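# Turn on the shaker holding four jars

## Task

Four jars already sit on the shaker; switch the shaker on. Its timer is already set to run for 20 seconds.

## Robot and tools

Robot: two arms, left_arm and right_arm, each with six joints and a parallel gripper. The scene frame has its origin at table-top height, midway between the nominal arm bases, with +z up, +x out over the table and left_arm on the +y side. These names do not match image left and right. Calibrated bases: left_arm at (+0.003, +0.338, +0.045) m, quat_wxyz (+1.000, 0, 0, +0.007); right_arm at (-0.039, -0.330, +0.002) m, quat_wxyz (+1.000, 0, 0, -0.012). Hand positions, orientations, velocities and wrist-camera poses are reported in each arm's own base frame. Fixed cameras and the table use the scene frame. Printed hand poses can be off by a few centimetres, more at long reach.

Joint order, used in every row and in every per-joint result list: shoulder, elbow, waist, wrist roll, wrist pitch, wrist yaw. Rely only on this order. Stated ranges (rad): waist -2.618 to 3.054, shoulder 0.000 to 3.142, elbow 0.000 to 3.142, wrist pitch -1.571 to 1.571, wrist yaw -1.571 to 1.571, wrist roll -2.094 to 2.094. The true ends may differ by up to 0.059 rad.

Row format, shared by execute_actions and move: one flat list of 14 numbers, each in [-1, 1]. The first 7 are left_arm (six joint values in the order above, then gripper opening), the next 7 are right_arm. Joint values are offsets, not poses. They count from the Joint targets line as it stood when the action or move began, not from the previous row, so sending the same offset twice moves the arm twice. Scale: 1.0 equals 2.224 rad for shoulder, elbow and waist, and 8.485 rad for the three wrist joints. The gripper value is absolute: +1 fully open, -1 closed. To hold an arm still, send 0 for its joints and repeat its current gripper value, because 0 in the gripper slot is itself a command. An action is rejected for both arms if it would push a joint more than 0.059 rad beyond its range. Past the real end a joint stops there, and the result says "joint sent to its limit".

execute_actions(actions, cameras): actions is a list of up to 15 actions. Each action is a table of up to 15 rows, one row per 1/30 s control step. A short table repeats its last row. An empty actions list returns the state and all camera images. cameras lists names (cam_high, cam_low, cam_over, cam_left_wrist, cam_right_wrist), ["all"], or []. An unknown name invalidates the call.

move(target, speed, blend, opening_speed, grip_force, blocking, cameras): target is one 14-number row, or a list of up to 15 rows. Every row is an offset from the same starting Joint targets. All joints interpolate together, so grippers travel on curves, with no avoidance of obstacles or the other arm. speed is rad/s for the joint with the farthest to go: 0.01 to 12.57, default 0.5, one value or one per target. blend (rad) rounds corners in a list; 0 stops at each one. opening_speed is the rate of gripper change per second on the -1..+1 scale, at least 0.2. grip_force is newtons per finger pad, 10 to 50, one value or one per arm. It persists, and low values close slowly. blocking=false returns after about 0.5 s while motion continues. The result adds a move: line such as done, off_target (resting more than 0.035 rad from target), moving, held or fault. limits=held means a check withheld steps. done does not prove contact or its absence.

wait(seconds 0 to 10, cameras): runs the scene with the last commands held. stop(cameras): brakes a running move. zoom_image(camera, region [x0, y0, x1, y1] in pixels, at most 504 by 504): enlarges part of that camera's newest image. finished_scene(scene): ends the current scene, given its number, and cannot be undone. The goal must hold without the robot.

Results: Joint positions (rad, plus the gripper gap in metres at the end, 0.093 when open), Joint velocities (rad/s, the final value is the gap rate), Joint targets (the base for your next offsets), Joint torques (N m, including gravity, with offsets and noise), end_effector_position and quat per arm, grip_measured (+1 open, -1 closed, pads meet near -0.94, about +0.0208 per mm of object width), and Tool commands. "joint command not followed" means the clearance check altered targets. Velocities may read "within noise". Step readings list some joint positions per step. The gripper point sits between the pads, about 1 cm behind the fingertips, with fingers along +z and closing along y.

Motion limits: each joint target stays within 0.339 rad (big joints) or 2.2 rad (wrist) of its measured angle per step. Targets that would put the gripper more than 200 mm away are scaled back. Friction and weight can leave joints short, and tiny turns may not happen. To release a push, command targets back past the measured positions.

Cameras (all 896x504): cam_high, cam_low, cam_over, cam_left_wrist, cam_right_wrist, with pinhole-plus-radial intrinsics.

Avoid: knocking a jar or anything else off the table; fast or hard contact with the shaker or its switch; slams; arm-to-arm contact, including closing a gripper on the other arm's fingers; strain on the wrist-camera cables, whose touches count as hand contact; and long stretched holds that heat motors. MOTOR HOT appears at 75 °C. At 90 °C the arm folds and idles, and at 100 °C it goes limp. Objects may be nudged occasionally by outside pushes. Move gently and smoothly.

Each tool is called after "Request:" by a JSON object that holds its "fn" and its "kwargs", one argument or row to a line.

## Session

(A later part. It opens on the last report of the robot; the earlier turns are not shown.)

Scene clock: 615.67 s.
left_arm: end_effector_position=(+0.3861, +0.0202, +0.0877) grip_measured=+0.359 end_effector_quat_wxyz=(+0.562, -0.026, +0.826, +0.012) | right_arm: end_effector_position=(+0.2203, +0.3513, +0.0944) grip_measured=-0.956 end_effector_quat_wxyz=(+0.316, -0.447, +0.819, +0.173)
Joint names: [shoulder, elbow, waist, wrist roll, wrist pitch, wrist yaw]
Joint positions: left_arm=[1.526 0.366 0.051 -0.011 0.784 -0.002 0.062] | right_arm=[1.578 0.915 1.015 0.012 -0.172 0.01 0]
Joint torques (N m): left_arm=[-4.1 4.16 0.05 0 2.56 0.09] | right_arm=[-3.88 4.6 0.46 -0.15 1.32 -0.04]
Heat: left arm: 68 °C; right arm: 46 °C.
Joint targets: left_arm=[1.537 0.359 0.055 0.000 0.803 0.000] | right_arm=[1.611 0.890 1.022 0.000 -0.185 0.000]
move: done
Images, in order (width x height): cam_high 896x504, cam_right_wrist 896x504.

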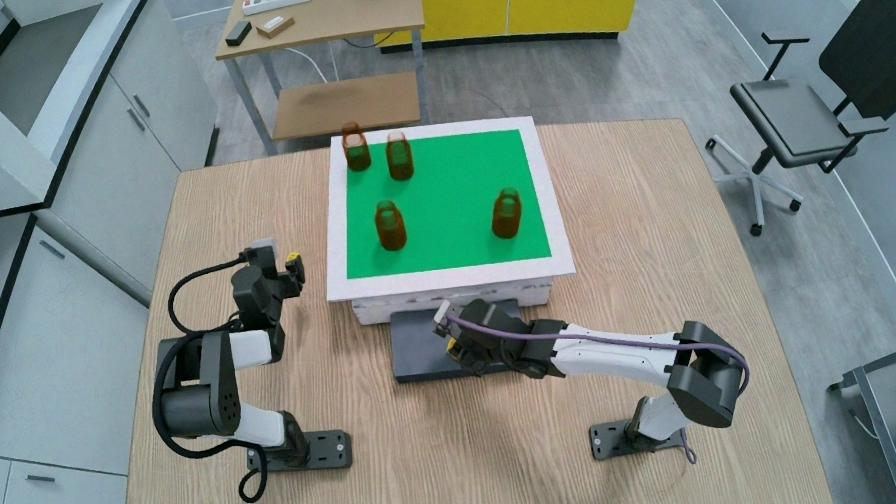

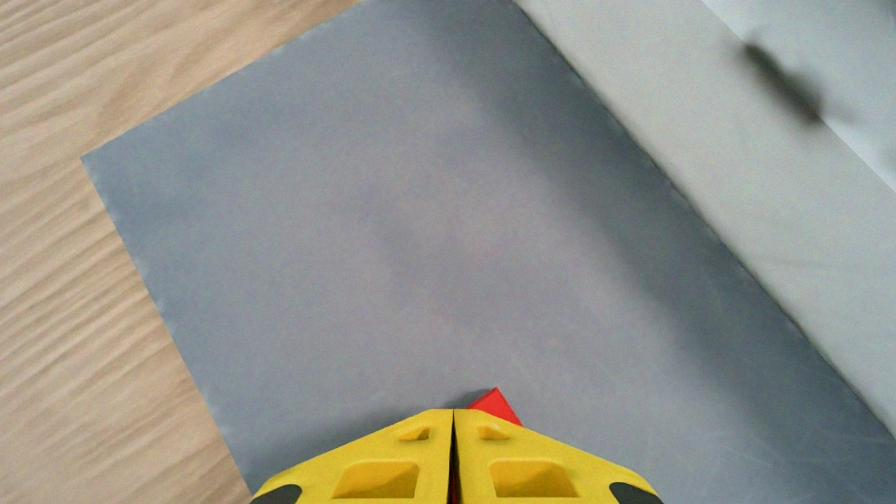

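Request:
{"fn": "wait", "kwargs": {
  "seconds": 0.3,
  "cameras": ["cam_high","cam_low","cam_over"]
}}

Scene clock: 629.00 s.
left_arm: end_effector_position=(+0.3861, +0.0202, +0.0877) grip_measured=+0.359 end_effector_quat_wxyz=(+0.562, -0.026, +0.826, +0.012) | right_arm: end_effector_position=(+0.2203, +0.3513, +0.0945) grip_measured=-0.956 end_effector_quat_wxyz=(+0.316, -0.447, +0.819, +0.173)
Joint names: [shoulder, elbow, waist, wrist roll, wrist pitch, wrist yaw]
Joint positions: left_arm=[1.526 0.366 0.051 -0.011 0.784 -0.002 0.062] | right_arm=[1.578 0.915 1.015 0.012 -0.172 0.01 0]
Joint torques (N m): left_arm=[-4.11 4.15 0.05 -0.01 2.55 0.09] | right_arm=[-3.92 4.62 0.44 -0.15 1.33 -0.04]
Heat: left arm: 68 °C; right arm: 47 °C.
Joint targets: left_arm=[1.537 0.359 0.055 0.000 0.803 0.000] | right_arm=[1.611 0.890 1.022 0.000 -0.185 0.000]
Tool commands: left_gripper/opening=+0.36 right_gripper/opening=-0.96
wait: 0.30 s; at rest from the start
Images, in order (width x height): cam_high 896x504, cam_low 896x504, cam_over 896x504.

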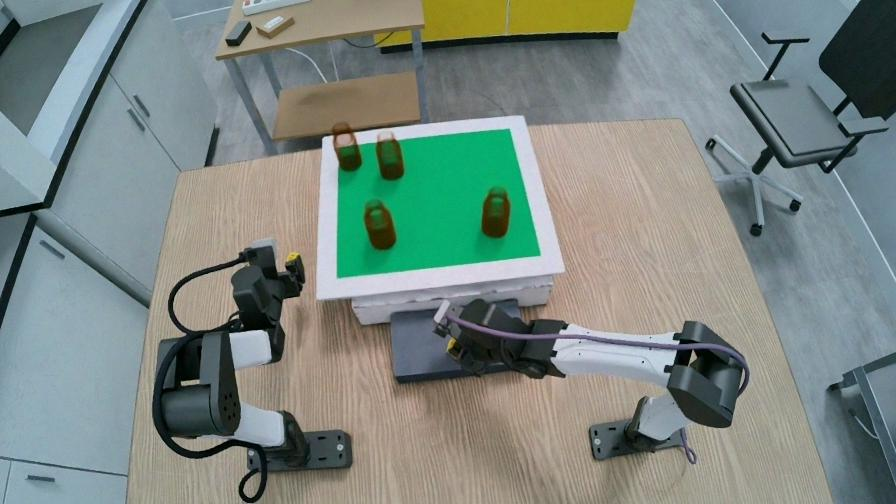

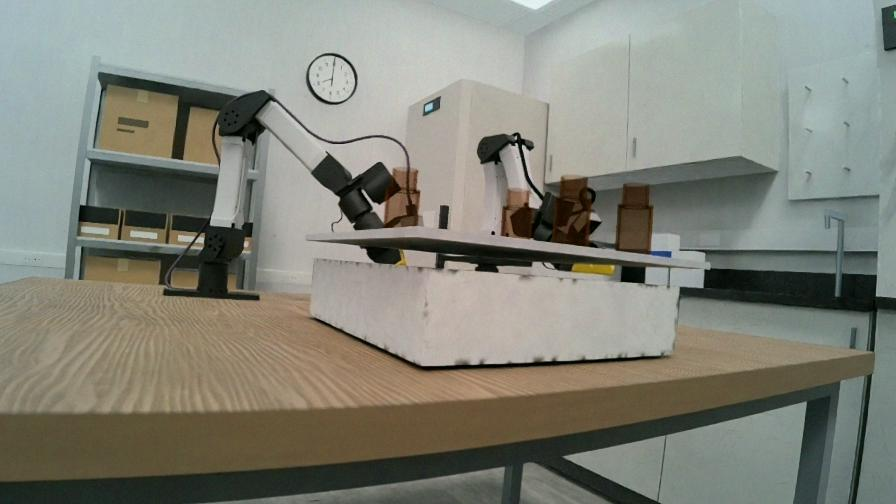

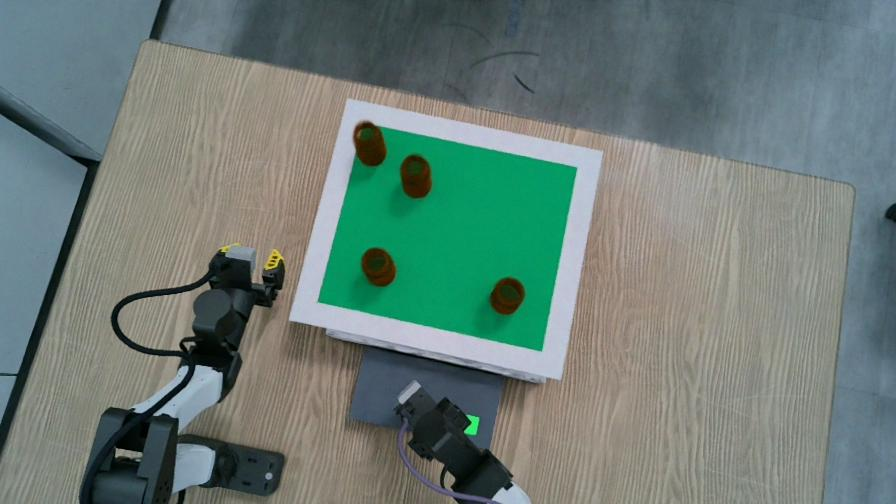

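Request:
{"fn": "move", "kwargs": {
  "target": [
    [0,0,0,0,0,0,0.36,-0.045,0.09,0,0,-0.0354,0,-0.96],
    [0,0,0,0,0,0,0.36,-0.258,0.1277,0,0,-0.1004,0,-0.96],
    [0,0,0,0,0,0,0.36,-0.258,0.1277,-0.483,0,-0.1004,0,-0.96],
    [0,0,0,0,0,0,0.36,-0.0328,-0.2194,-0.483,0,0.1057,0,-0.96]
  ],
  "speed": [0.4,0.7,0.8,0.9],
  "blend": [0.03,0.1,0.1,0],
  "cameras": ["cam_high","cam_over","cam_low"]
}}

Request:
{"fn": "wait", "kwargs": {
  "seconds": 3,
  "cameras": ["cam_high","cam_over"]
}}

Request:
{"fn": "zoom_image", "kwargs": {
  "camera": "cam_over",
  "region": [340, 330, 520, 460]
}}

Scene clock: 649.47 s.
left_arm: end_effector_position=(+0.3861, +0.0202, +0.0877) grip_measured=+0.359 end_effector_quat_wxyz=(+0.562, -0.026, +0.826, +0.012) | right_arm: end_effector_position=(+0.3897, -0.0183, +0.0833) grip_measured=-0.956 end_effector_quat_wxyz=(+0.542, +0.025, +0.840, -0.011)
Joint names: [shoulder, elbow, waist, wrist roll, wrist pitch, wrist yaw]
Joint positions: left_arm=[1.526 0.366 0.051 -0.011 0.784 -0.002 0.062] | right_arm=[1.526 0.408 -0.045 0.011 0.692 0.005 0]
Joint torques (N m): left_arm=[-4.12 4.16 0.09 0 2.55 0.09] | right_arm=[-4.15 5.04 -0.73 -0.14 1.97 0]
Heat: left arm: 69 °C; right arm: 47 °C.
Joint targets: left_arm=[1.537 0.359 0.055 0.000 0.803 0.000] | right_arm=[1.538 0.402 -0.053 0.000 0.712 0.000]
move: done
Images, in order (width x height): cam_high 896x504, cam_low 896x504, cam_over 896x504.

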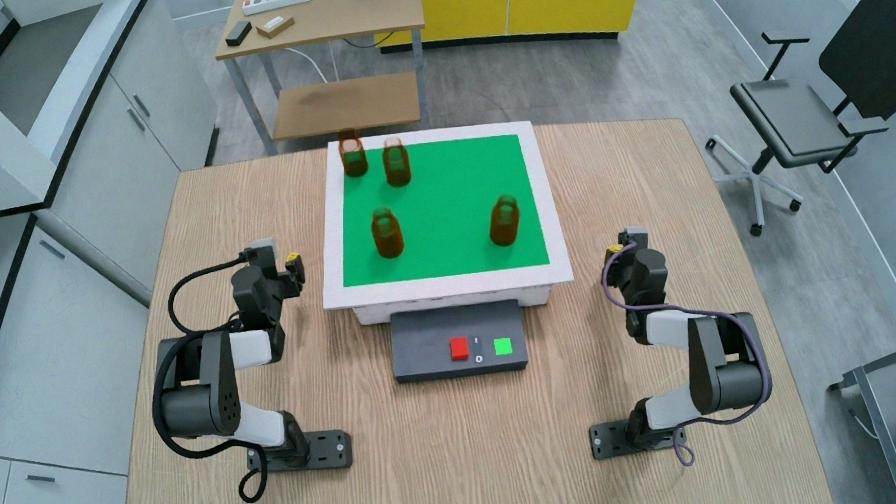

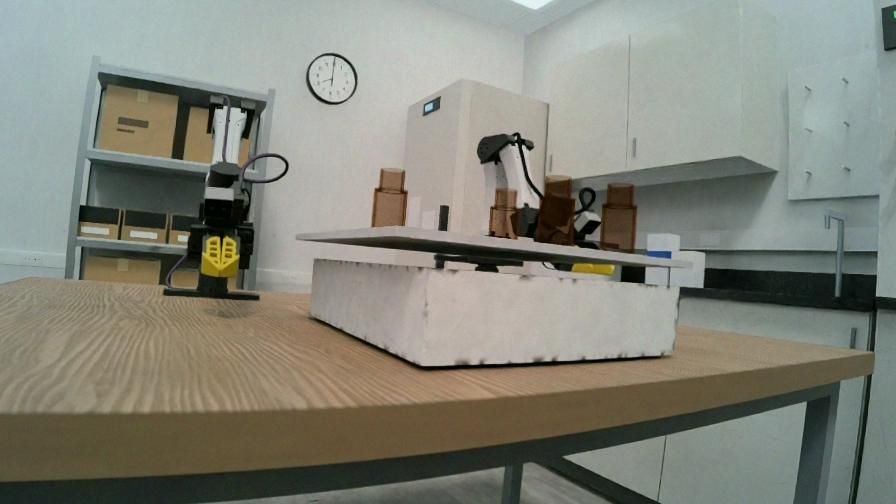

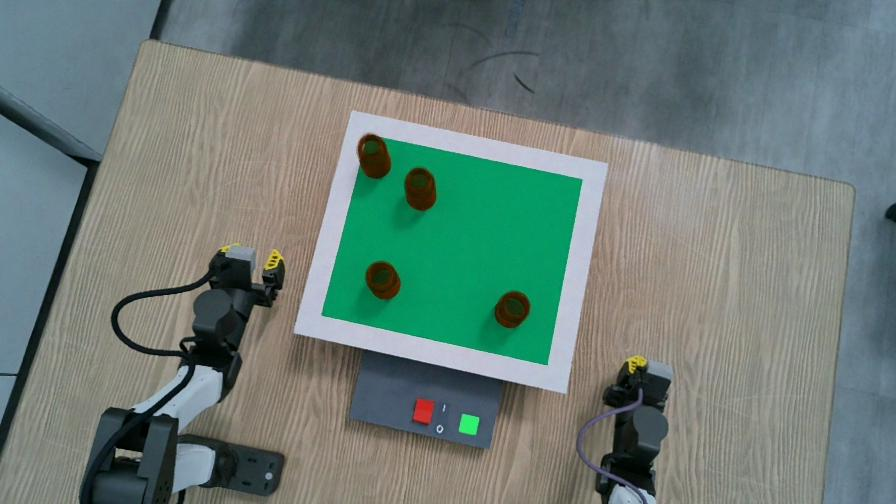

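Scene clock: 652.47 s.
left_arm: end_effector_position=(+0.3861, +0.0202, +0.0877) grip_measured=+0.359 end_effector_quat_wxyz=(+0.562, -0.026, +0.826, +0.012) | right_arm: end_effector_position=(+0.3898, -0.0183, +0.0835) grip_measured=-0.956 end_effector_quat_wxyz=(+0.542, +0.025, +0.840, -0.011)
Joint names: [shoulder, elbow, waist, wrist roll, wrist pitch, wrist yaw]
Joint positions: left_arm=[1.526 0.366 0.051 -0.011 0.784 -0.002 0.062] | right_arm=[1.526 0.408 -0.045 0.011 0.693 0.005 0]
Joint torques (N m): left_arm=[-4.14 4.21 0.09 0 2.55 0.08] | right_arm=[-4.16 5.05 -0.75 -0.14 1.99 0.01]
Heat: left arm: 69 °C; right arm: 47 °C.
Joint targets: left_arm=[1.537 0.359 0.055 0.000 0.803 0.000] | right_arm=[1.538 0.402 -0.053 0.000 0.712 0.000]
Tool commands: left_gripper/opening=+0.36 right_gripper/opening=-0.96
wait: 3.00 s; at rest by 0.17 s
Images, in order (width x height): cam_high 896x504, cam_over 896x504.

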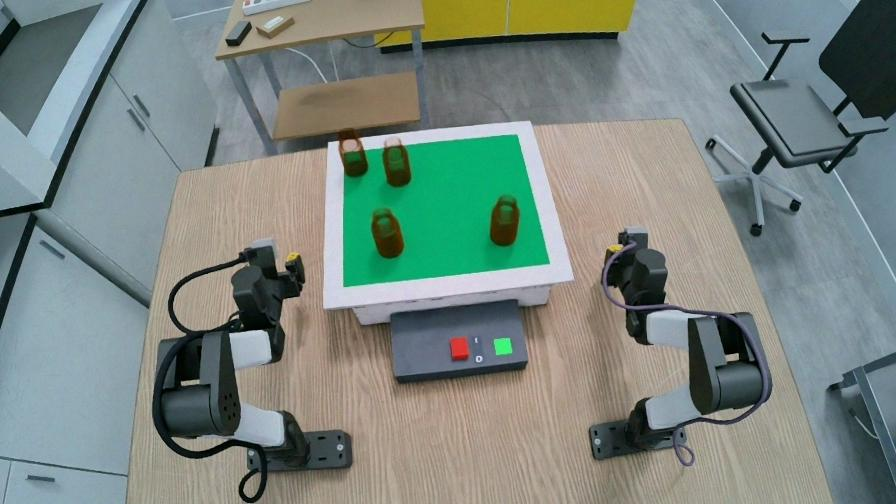

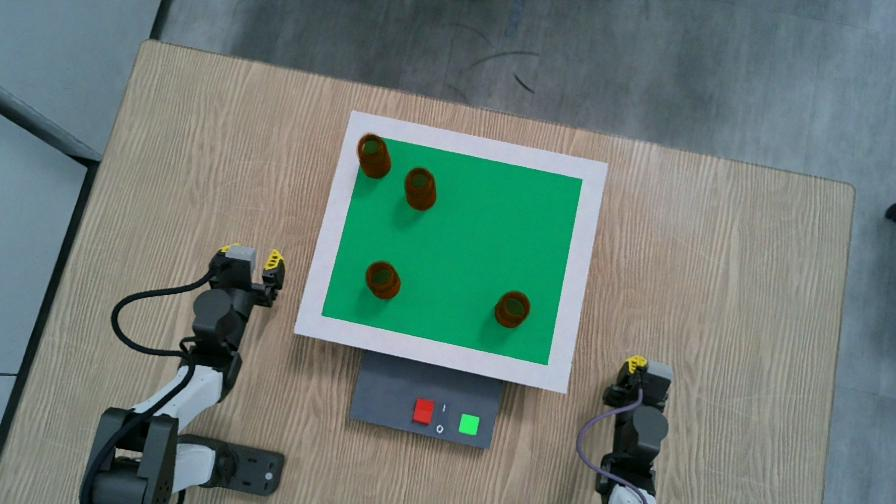

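Scaled by 2.800 from the camera's 896x504 image, which has a finer 1280x720 frame.

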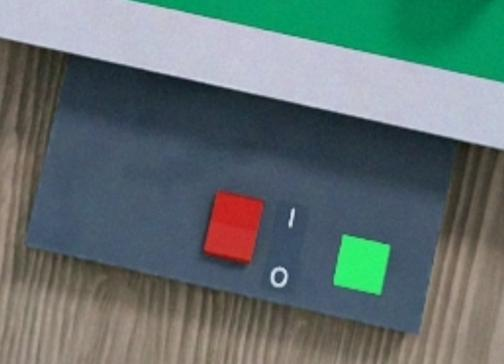

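Request:
{"fn": "finished_scene", "kwargs": {
  "scene": 1
}}

The scene is finished: the task was done.


## Next scene

The same job, from a new start.

Request:
{"fn": "execute_actions", "kwargs": {
  "actions": []
}}

Request:
{"fn": "zoom_image", "kwargs": {
  "camera": "cam_over",
  "region": [260, 80, 660, 480]
}}

Request:
{"fn": "zoom_image", "kwargs": {
  "camera": "cam_high",
  "region": [280, 110, 600, 400]
}}

Scene clock: 0.00 s.
left_arm: end_effector_position=(+0.3856, +0.0487, +0.0949) grip_measured=+1.000 end_effector_quat_wxyz=(+0.586, -0.093, +0.797, +0.115) | right_arm: end_effector_position=(+0.3999, -0.0245, +0.0956) grip_measured=+1.000 end_effector_quat_wxyz=(+0.571, +0.034, +0.818, -0.061)
Joint names: [shoulder, elbow, waist, wrist roll, wrist pitch, wrist yaw]
Joint positions: left_arm=[1.588 0.351 -0.002 -0.014 0.931 -0.299 0.093] | right_arm=[1.568 0.416 -0.005 -0.016 0.802 0.134 0.093]
Joint velocities: within noise
Joint torques (N m): no reading
Heat: left arm: 52 °C; right arm: 39 °C.
Joint targets: left_arm=[1.581 0.358 -0.002 -0.014 0.934 -0.299] | right_arm=[1.562 0.423 -0.005 -0.016 0.803 0.134]
Tool commands: left_gripper/opening=+1.0 right_gripper/opening=+1.0

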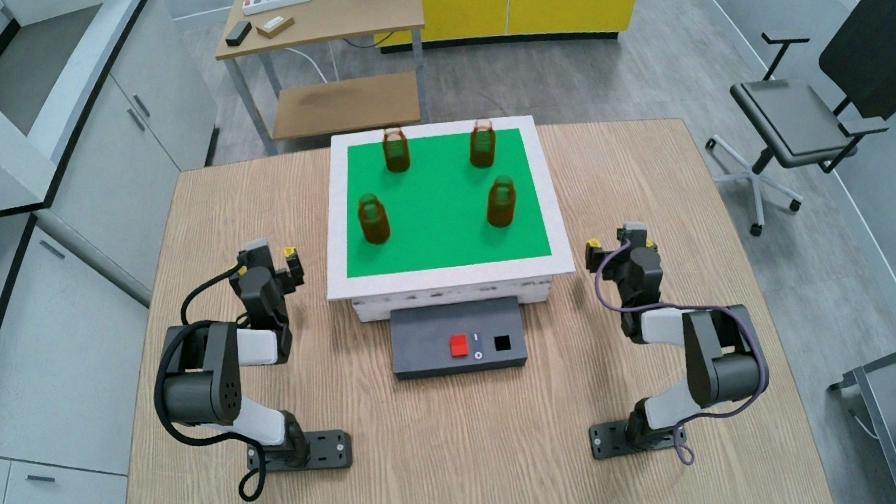

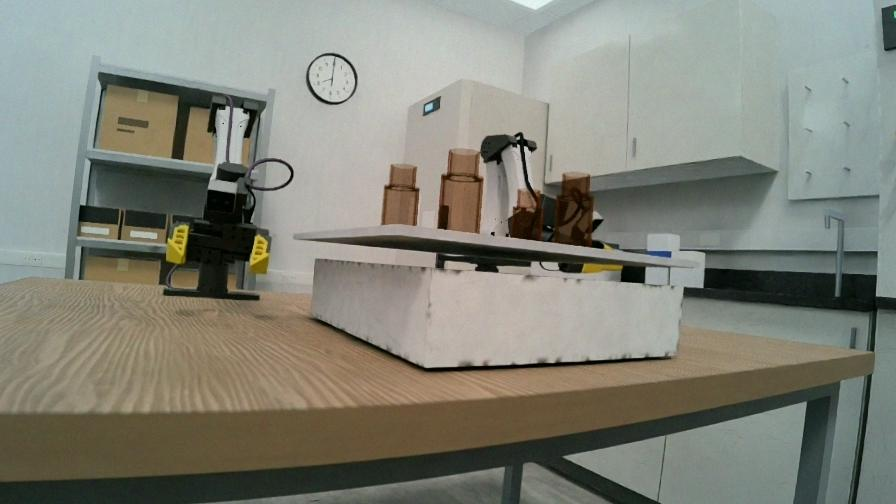

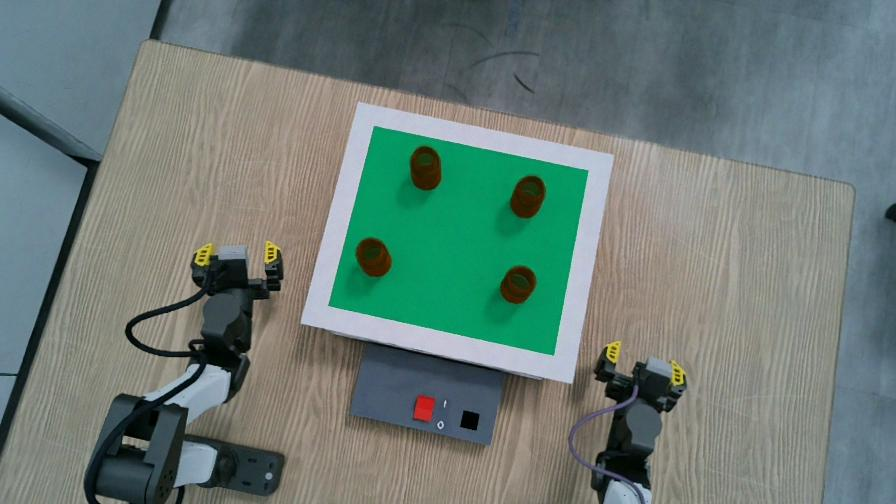

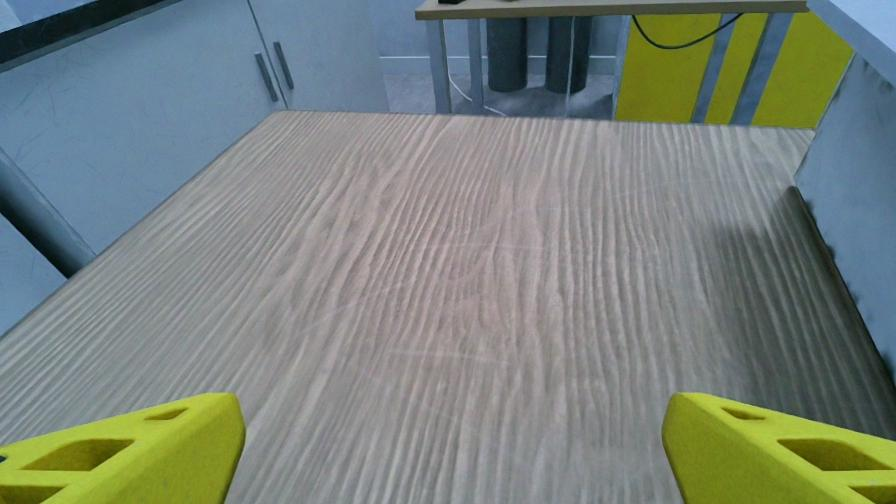

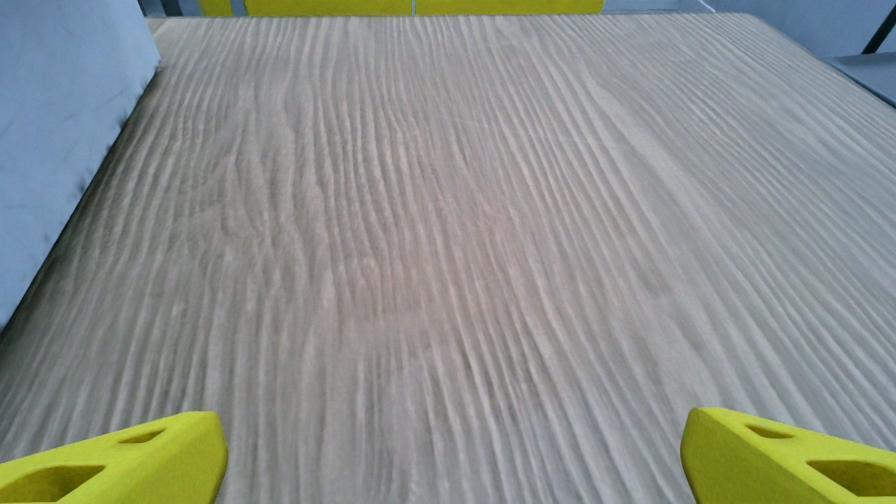

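Scaled by 1.260 from the camera's 896x504 image, which has a finer 1280x720 frame.

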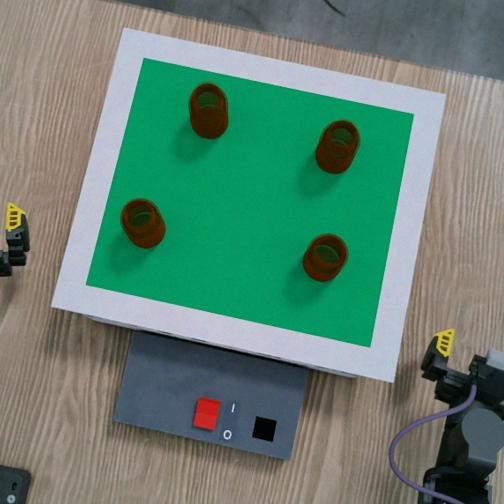

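Scaled by 1.575 from the camera's 896x504 image, which has a finer 1280x720 frame.

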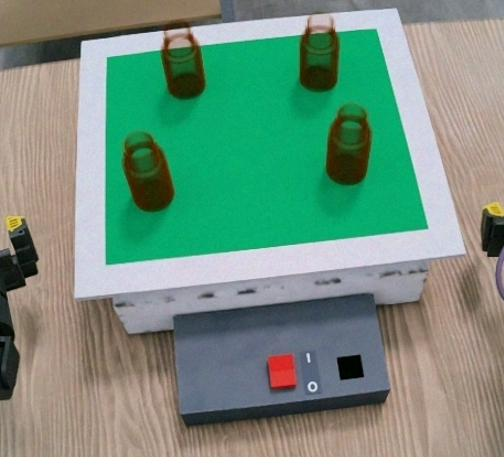

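Request:
{"fn": "move", "kwargs": {
  "target": [
    [0,0,0,0,0,0,1,-0.2361,0.3377,0,0.0019,-0.2169,-0.0158,-0.96],
    [0,0,0,0,0,0,1,-0.2361,0.3377,0.438,0.0019,-0.2169,-0.0158,-0.96],
    [0,0,0,0,0,0,1,-0.0171,0.2563,0.438,0.0019,-0.1381,-0.0158,-0.96]
  ],
  "speed": [0.9,0.8,0.5],
  "blend": [0.1,0.05,0],
  "opening_speed": 0.7,
  "cameras": ["cam_right_wrist"]
}}

Scene clock: 27.47 s.
left_arm: end_effector_position=(+0.3856, +0.0487, +0.0949) grip_measured=+1.000 end_effector_quat_wxyz=(+0.586, -0.093, +0.797, +0.115) | right_arm: end_effector_position=(+0.2288, +0.3252, +0.1176) grip_measured=-0.956 end_effector_quat_wxyz=(+0.293, -0.441, +0.836, +0.145)
Joint names: [shoulder, elbow, waist, wrist roll, wrist pitch, wrist yaw]
Joint positions: left_arm=[1.588 0.351 -0.002 -0.014 0.931 -0.299 0.093] | right_arm=[1.514 0.998 0.962 -0.012 -0.388 0.01 0]
Joint torques (N m): left_arm=[-5.7 5.16 -0.36 -0.11 2.51 -0.01] | right_arm=[-5.74 6.67 0.44 0.12 1.49 -0.04]
Heat: left arm: 58 °C; right arm: 42 °C.
Joint targets: left_arm=[1.581 0.358 -0.002 -0.014 0.934 -0.299] | right_arm=[1.524 0.993 0.969 0.000 -0.369 0.000]
move: done
Images, in order (width x height): cam_right_wrist 896x504.

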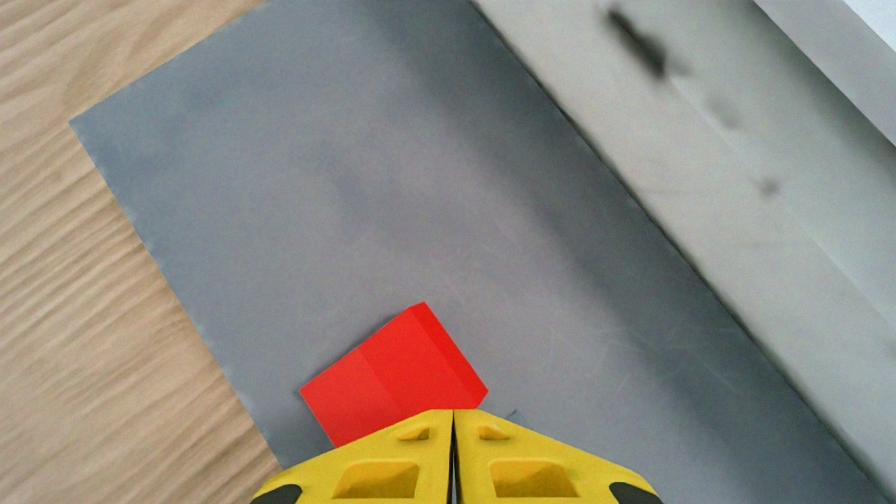

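Request:
{"fn": "move", "kwargs": {
  "target": [
    [0,0,0,0,0,0,1,0,0,0.0045,0,0,0,-0.96],
    [0,0,0,0,0,0,1,0.0337,-0.0418,0.0045,0,0.0198,0,-0.96]
  ],
  "speed": [0.1,0.15],
  "cameras": ["cam_over","cam_right_wrist"]
}}

Scene clock: 45.40 s.
left_arm: end_effector_position=(+0.3856, +0.0487, +0.0949) grip_measured=+1.000 end_effector_quat_wxyz=(+0.586, -0.093, +0.797, +0.115) | right_arm: end_effector_position=(+0.2327, +0.3390, +0.0939) grip_measured=-0.956 end_effector_quat_wxyz=(+0.315, -0.441, +0.825, +0.159)
Joint names: [shoulder, elbow, waist, wrist roll, wrist pitch, wrist yaw]
Joint positions: left_arm=[1.588 0.351 -0.002 -0.014 0.931 -0.299 0.093] | right_arm=[1.572 0.918 0.973 -0.012 -0.197 0.01 0]
Joint torques (N m): left_arm=[-5.71 5.12 -0.28 -0.1 2.51 0] | right_arm=[-4.27 5.24 0.34 0.12 1.34 -0.04]
Heat: left arm: 60 °C; right arm: 44 °C.
Joint targets: left_arm=[1.581 0.358 -0.002 -0.014 0.934 -0.299] | right_arm=[1.599 0.900 0.979 0.000 -0.201 0.000]
move: done
Images, in order (width x height): cam_over 896x504, cam_right_wrist 896x504.

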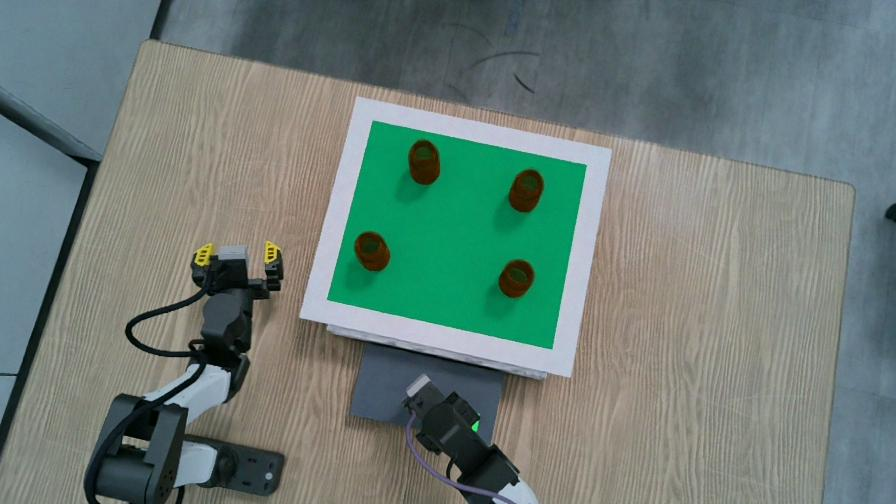

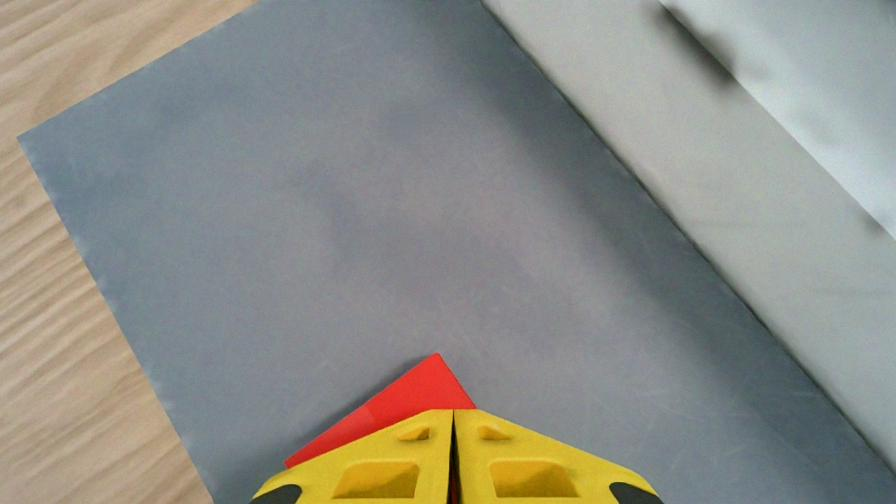

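Request:
{"fn": "move", "kwargs": {
  "target": [
    [0,0,0,0,0,0,1,-0.045,0.09,0,0,-0.0354,0,-0.96],
    [0,0,0,0,0,0,1,-0.2527,0.1232,0,0,-0.0985,0,-0.96],
    [0,0,0,0,0,0,1,-0.2527,0.1232,-0.44,0,-0.0985,0,-0.96],
    [0,0,0,0,0,0,1,-0.0243,-0.2239,-0.44,0,0.1097,0,-0.96]
  ],
  "speed": [0.4,0.7,0.8,0.9],
  "blend": [0.03,0.1,0.1,0]
}}

Request:
{"fn": "wait", "kwargs": {
  "seconds": 7,
  "cameras": ["cam_high","cam_over"]
}}

Request:
{"fn": "wait", "kwargs": {
  "seconds": 0.4,
  "cameras": ["cam_over"]
}}

Scene clock: 60.83 s.
left_arm: end_effector_position=(+0.3856, +0.0487, +0.0949) grip_measured=+1.000 end_effector_quat_wxyz=(+0.586, -0.093, +0.797, +0.115) | right_arm: end_effector_position=(+0.3914, +0.0021, +0.0839) grip_measured=-0.956 end_effector_quat_wxyz=(+0.546, -0.007, +0.838, -0.003)
Joint names: [shoulder, elbow, waist, wrist roll, wrist pitch, wrist yaw]
Joint positions: left_arm=[1.588 0.351 -0.002 -0.014 0.931 -0.299 0.093] | right_arm=[1.534 0.407 0.008 -0.012 0.71 0.006 0]
Joint torques (N m): left_arm=[-5.61 5.16 -0.34 -0.11 2.53 0] | right_arm=[-4.26 5.24 -0.69 0.11 2 -0.01]
Heat: left arm: 61 °C; right arm: 44 °C.
Joint targets: left_arm=[1.581 0.358 -0.002 -0.014 0.934 -0.299] | right_arm=[1.545 0.402 0.001 0.000 0.730 0.000]
move: done

Scene clock: 67.83 s.
left_arm: end_effector_position=(+0.3856, +0.0487, +0.0949) grip_measured=+1.000 end_effector_quat_wxyz=(+0.586, -0.093, +0.797, +0.115) | right_arm: end_effector_position=(+0.3915, +0.0021, +0.0841) grip_measured=-0.956 end_effector_quat_wxyz=(+0.546, -0.007, +0.838, -0.003)
Joint names: [shoulder, elbow, waist, wrist roll, wrist pitch, wrist yaw]
Joint positions: left_arm=[1.588 0.351 -0.002 -0.014 0.931 -0.299 0.093] | right_arm=[1.534 0.407 0.008 -0.012 0.711 0.006 0]
Joint torques (N m): left_arm=[-5.65 5.19 -0.29 -0.11 2.51 -0.01] | right_arm=[-4.25 5.23 -0.68 0.11 1.96 -0.01]
Heat: left arm: 61 °C; right arm: 44 °C.
Joint targets: left_arm=[1.581 0.358 -0.002 -0.014 0.934 -0.299] | right_arm=[1.545 0.402 0.001 0.000 0.730 0.000]
Tool commands: left_gripper/opening=+1.0 right_gripper/opening=-0.96
wait: 7.00 s; at rest by 0.17 s
Images, in order (width x height): cam_high 896x504, cam_over 896x504.

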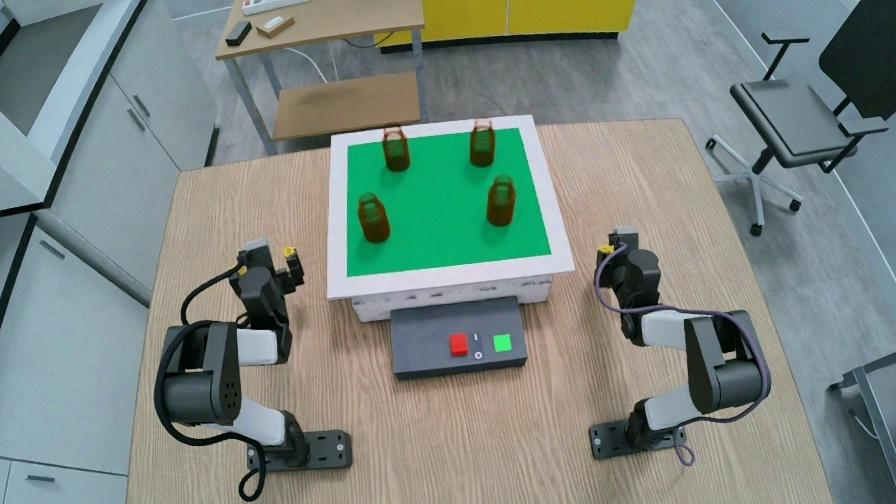

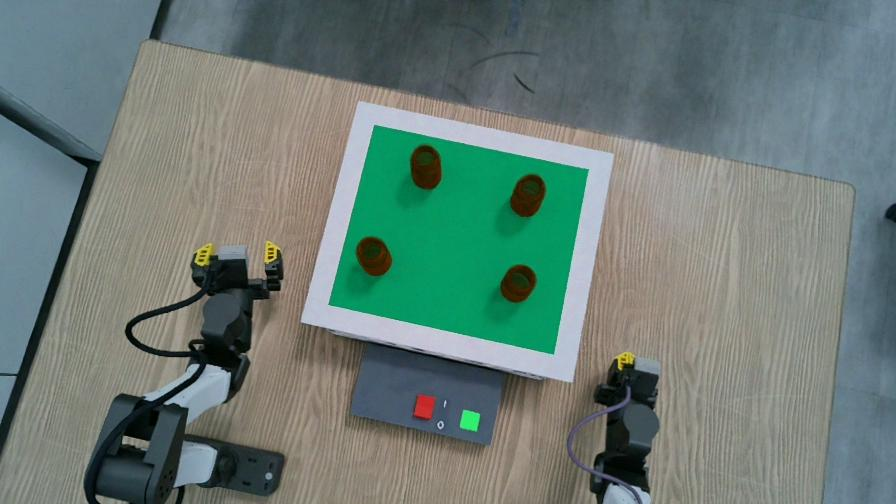

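Scene clock: 68.23 s.
left_arm: end_effector_position=(+0.3856, +0.0487, +0.0949) grip_measured=+1.000 end_effector_quat_wxyz=(+0.586, -0.093, +0.797, +0.115) | right_arm: end_effector_position=(+0.3915, +0.0021, +0.0841) grip_measured=-0.956 end_effector_quat_wxyz=(+0.546, -0.007, +0.838, -0.003)
Joint names: [shoulder, elbow, waist, wrist roll, wrist pitch, wrist yaw]
Joint positions: left_arm=[1.588 0.351 -0.002 -0.014 0.931 -0.299 0.093] | right_arm=[1.534 0.407 0.008 -0.012 0.711 0.006 0]
Joint torques (N m): left_arm=[-5.68 5.19 -0.31 -0.11 2.51 0] | right_arm=[-4.26 5.22 -0.69 0.11 1.96 -0.01]
Heat: left arm: 61 °C; right arm: 44 °C.
Joint targets: left_arm=[1.581 0.358 -0.002 -0.014 0.934 -0.299] | right_arm=[1.545 0.402 0.001 0.000 0.730 0.000]
Tool commands: left_gripper/opening=+1.0 right_gripper/opening=-0.96
wait: 0.40 s; at rest by 0.17 s
Images, in order (width x height): cam_over 896x504.

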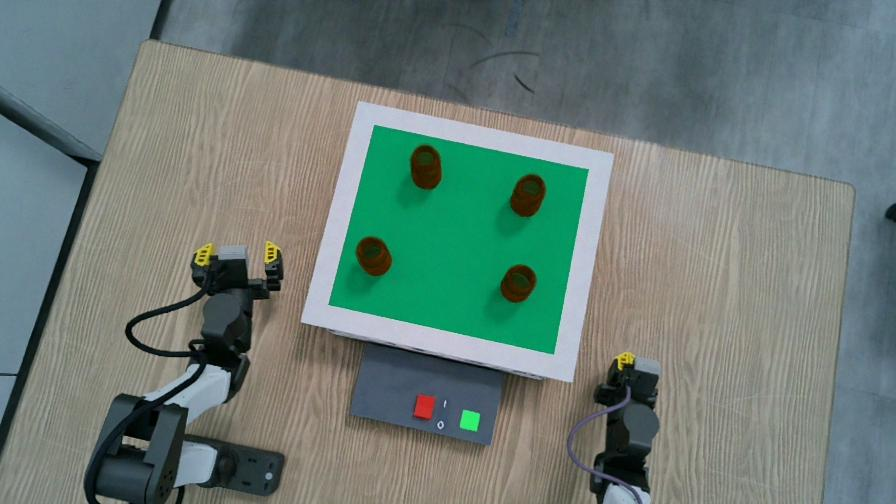

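The platform has stopped, the indicator light is green, and all four jars are still upright.

Request:
{"fn": "finished_scene", "kwargs": {
  "scene": 2
}}

The scene is finished: the task was done.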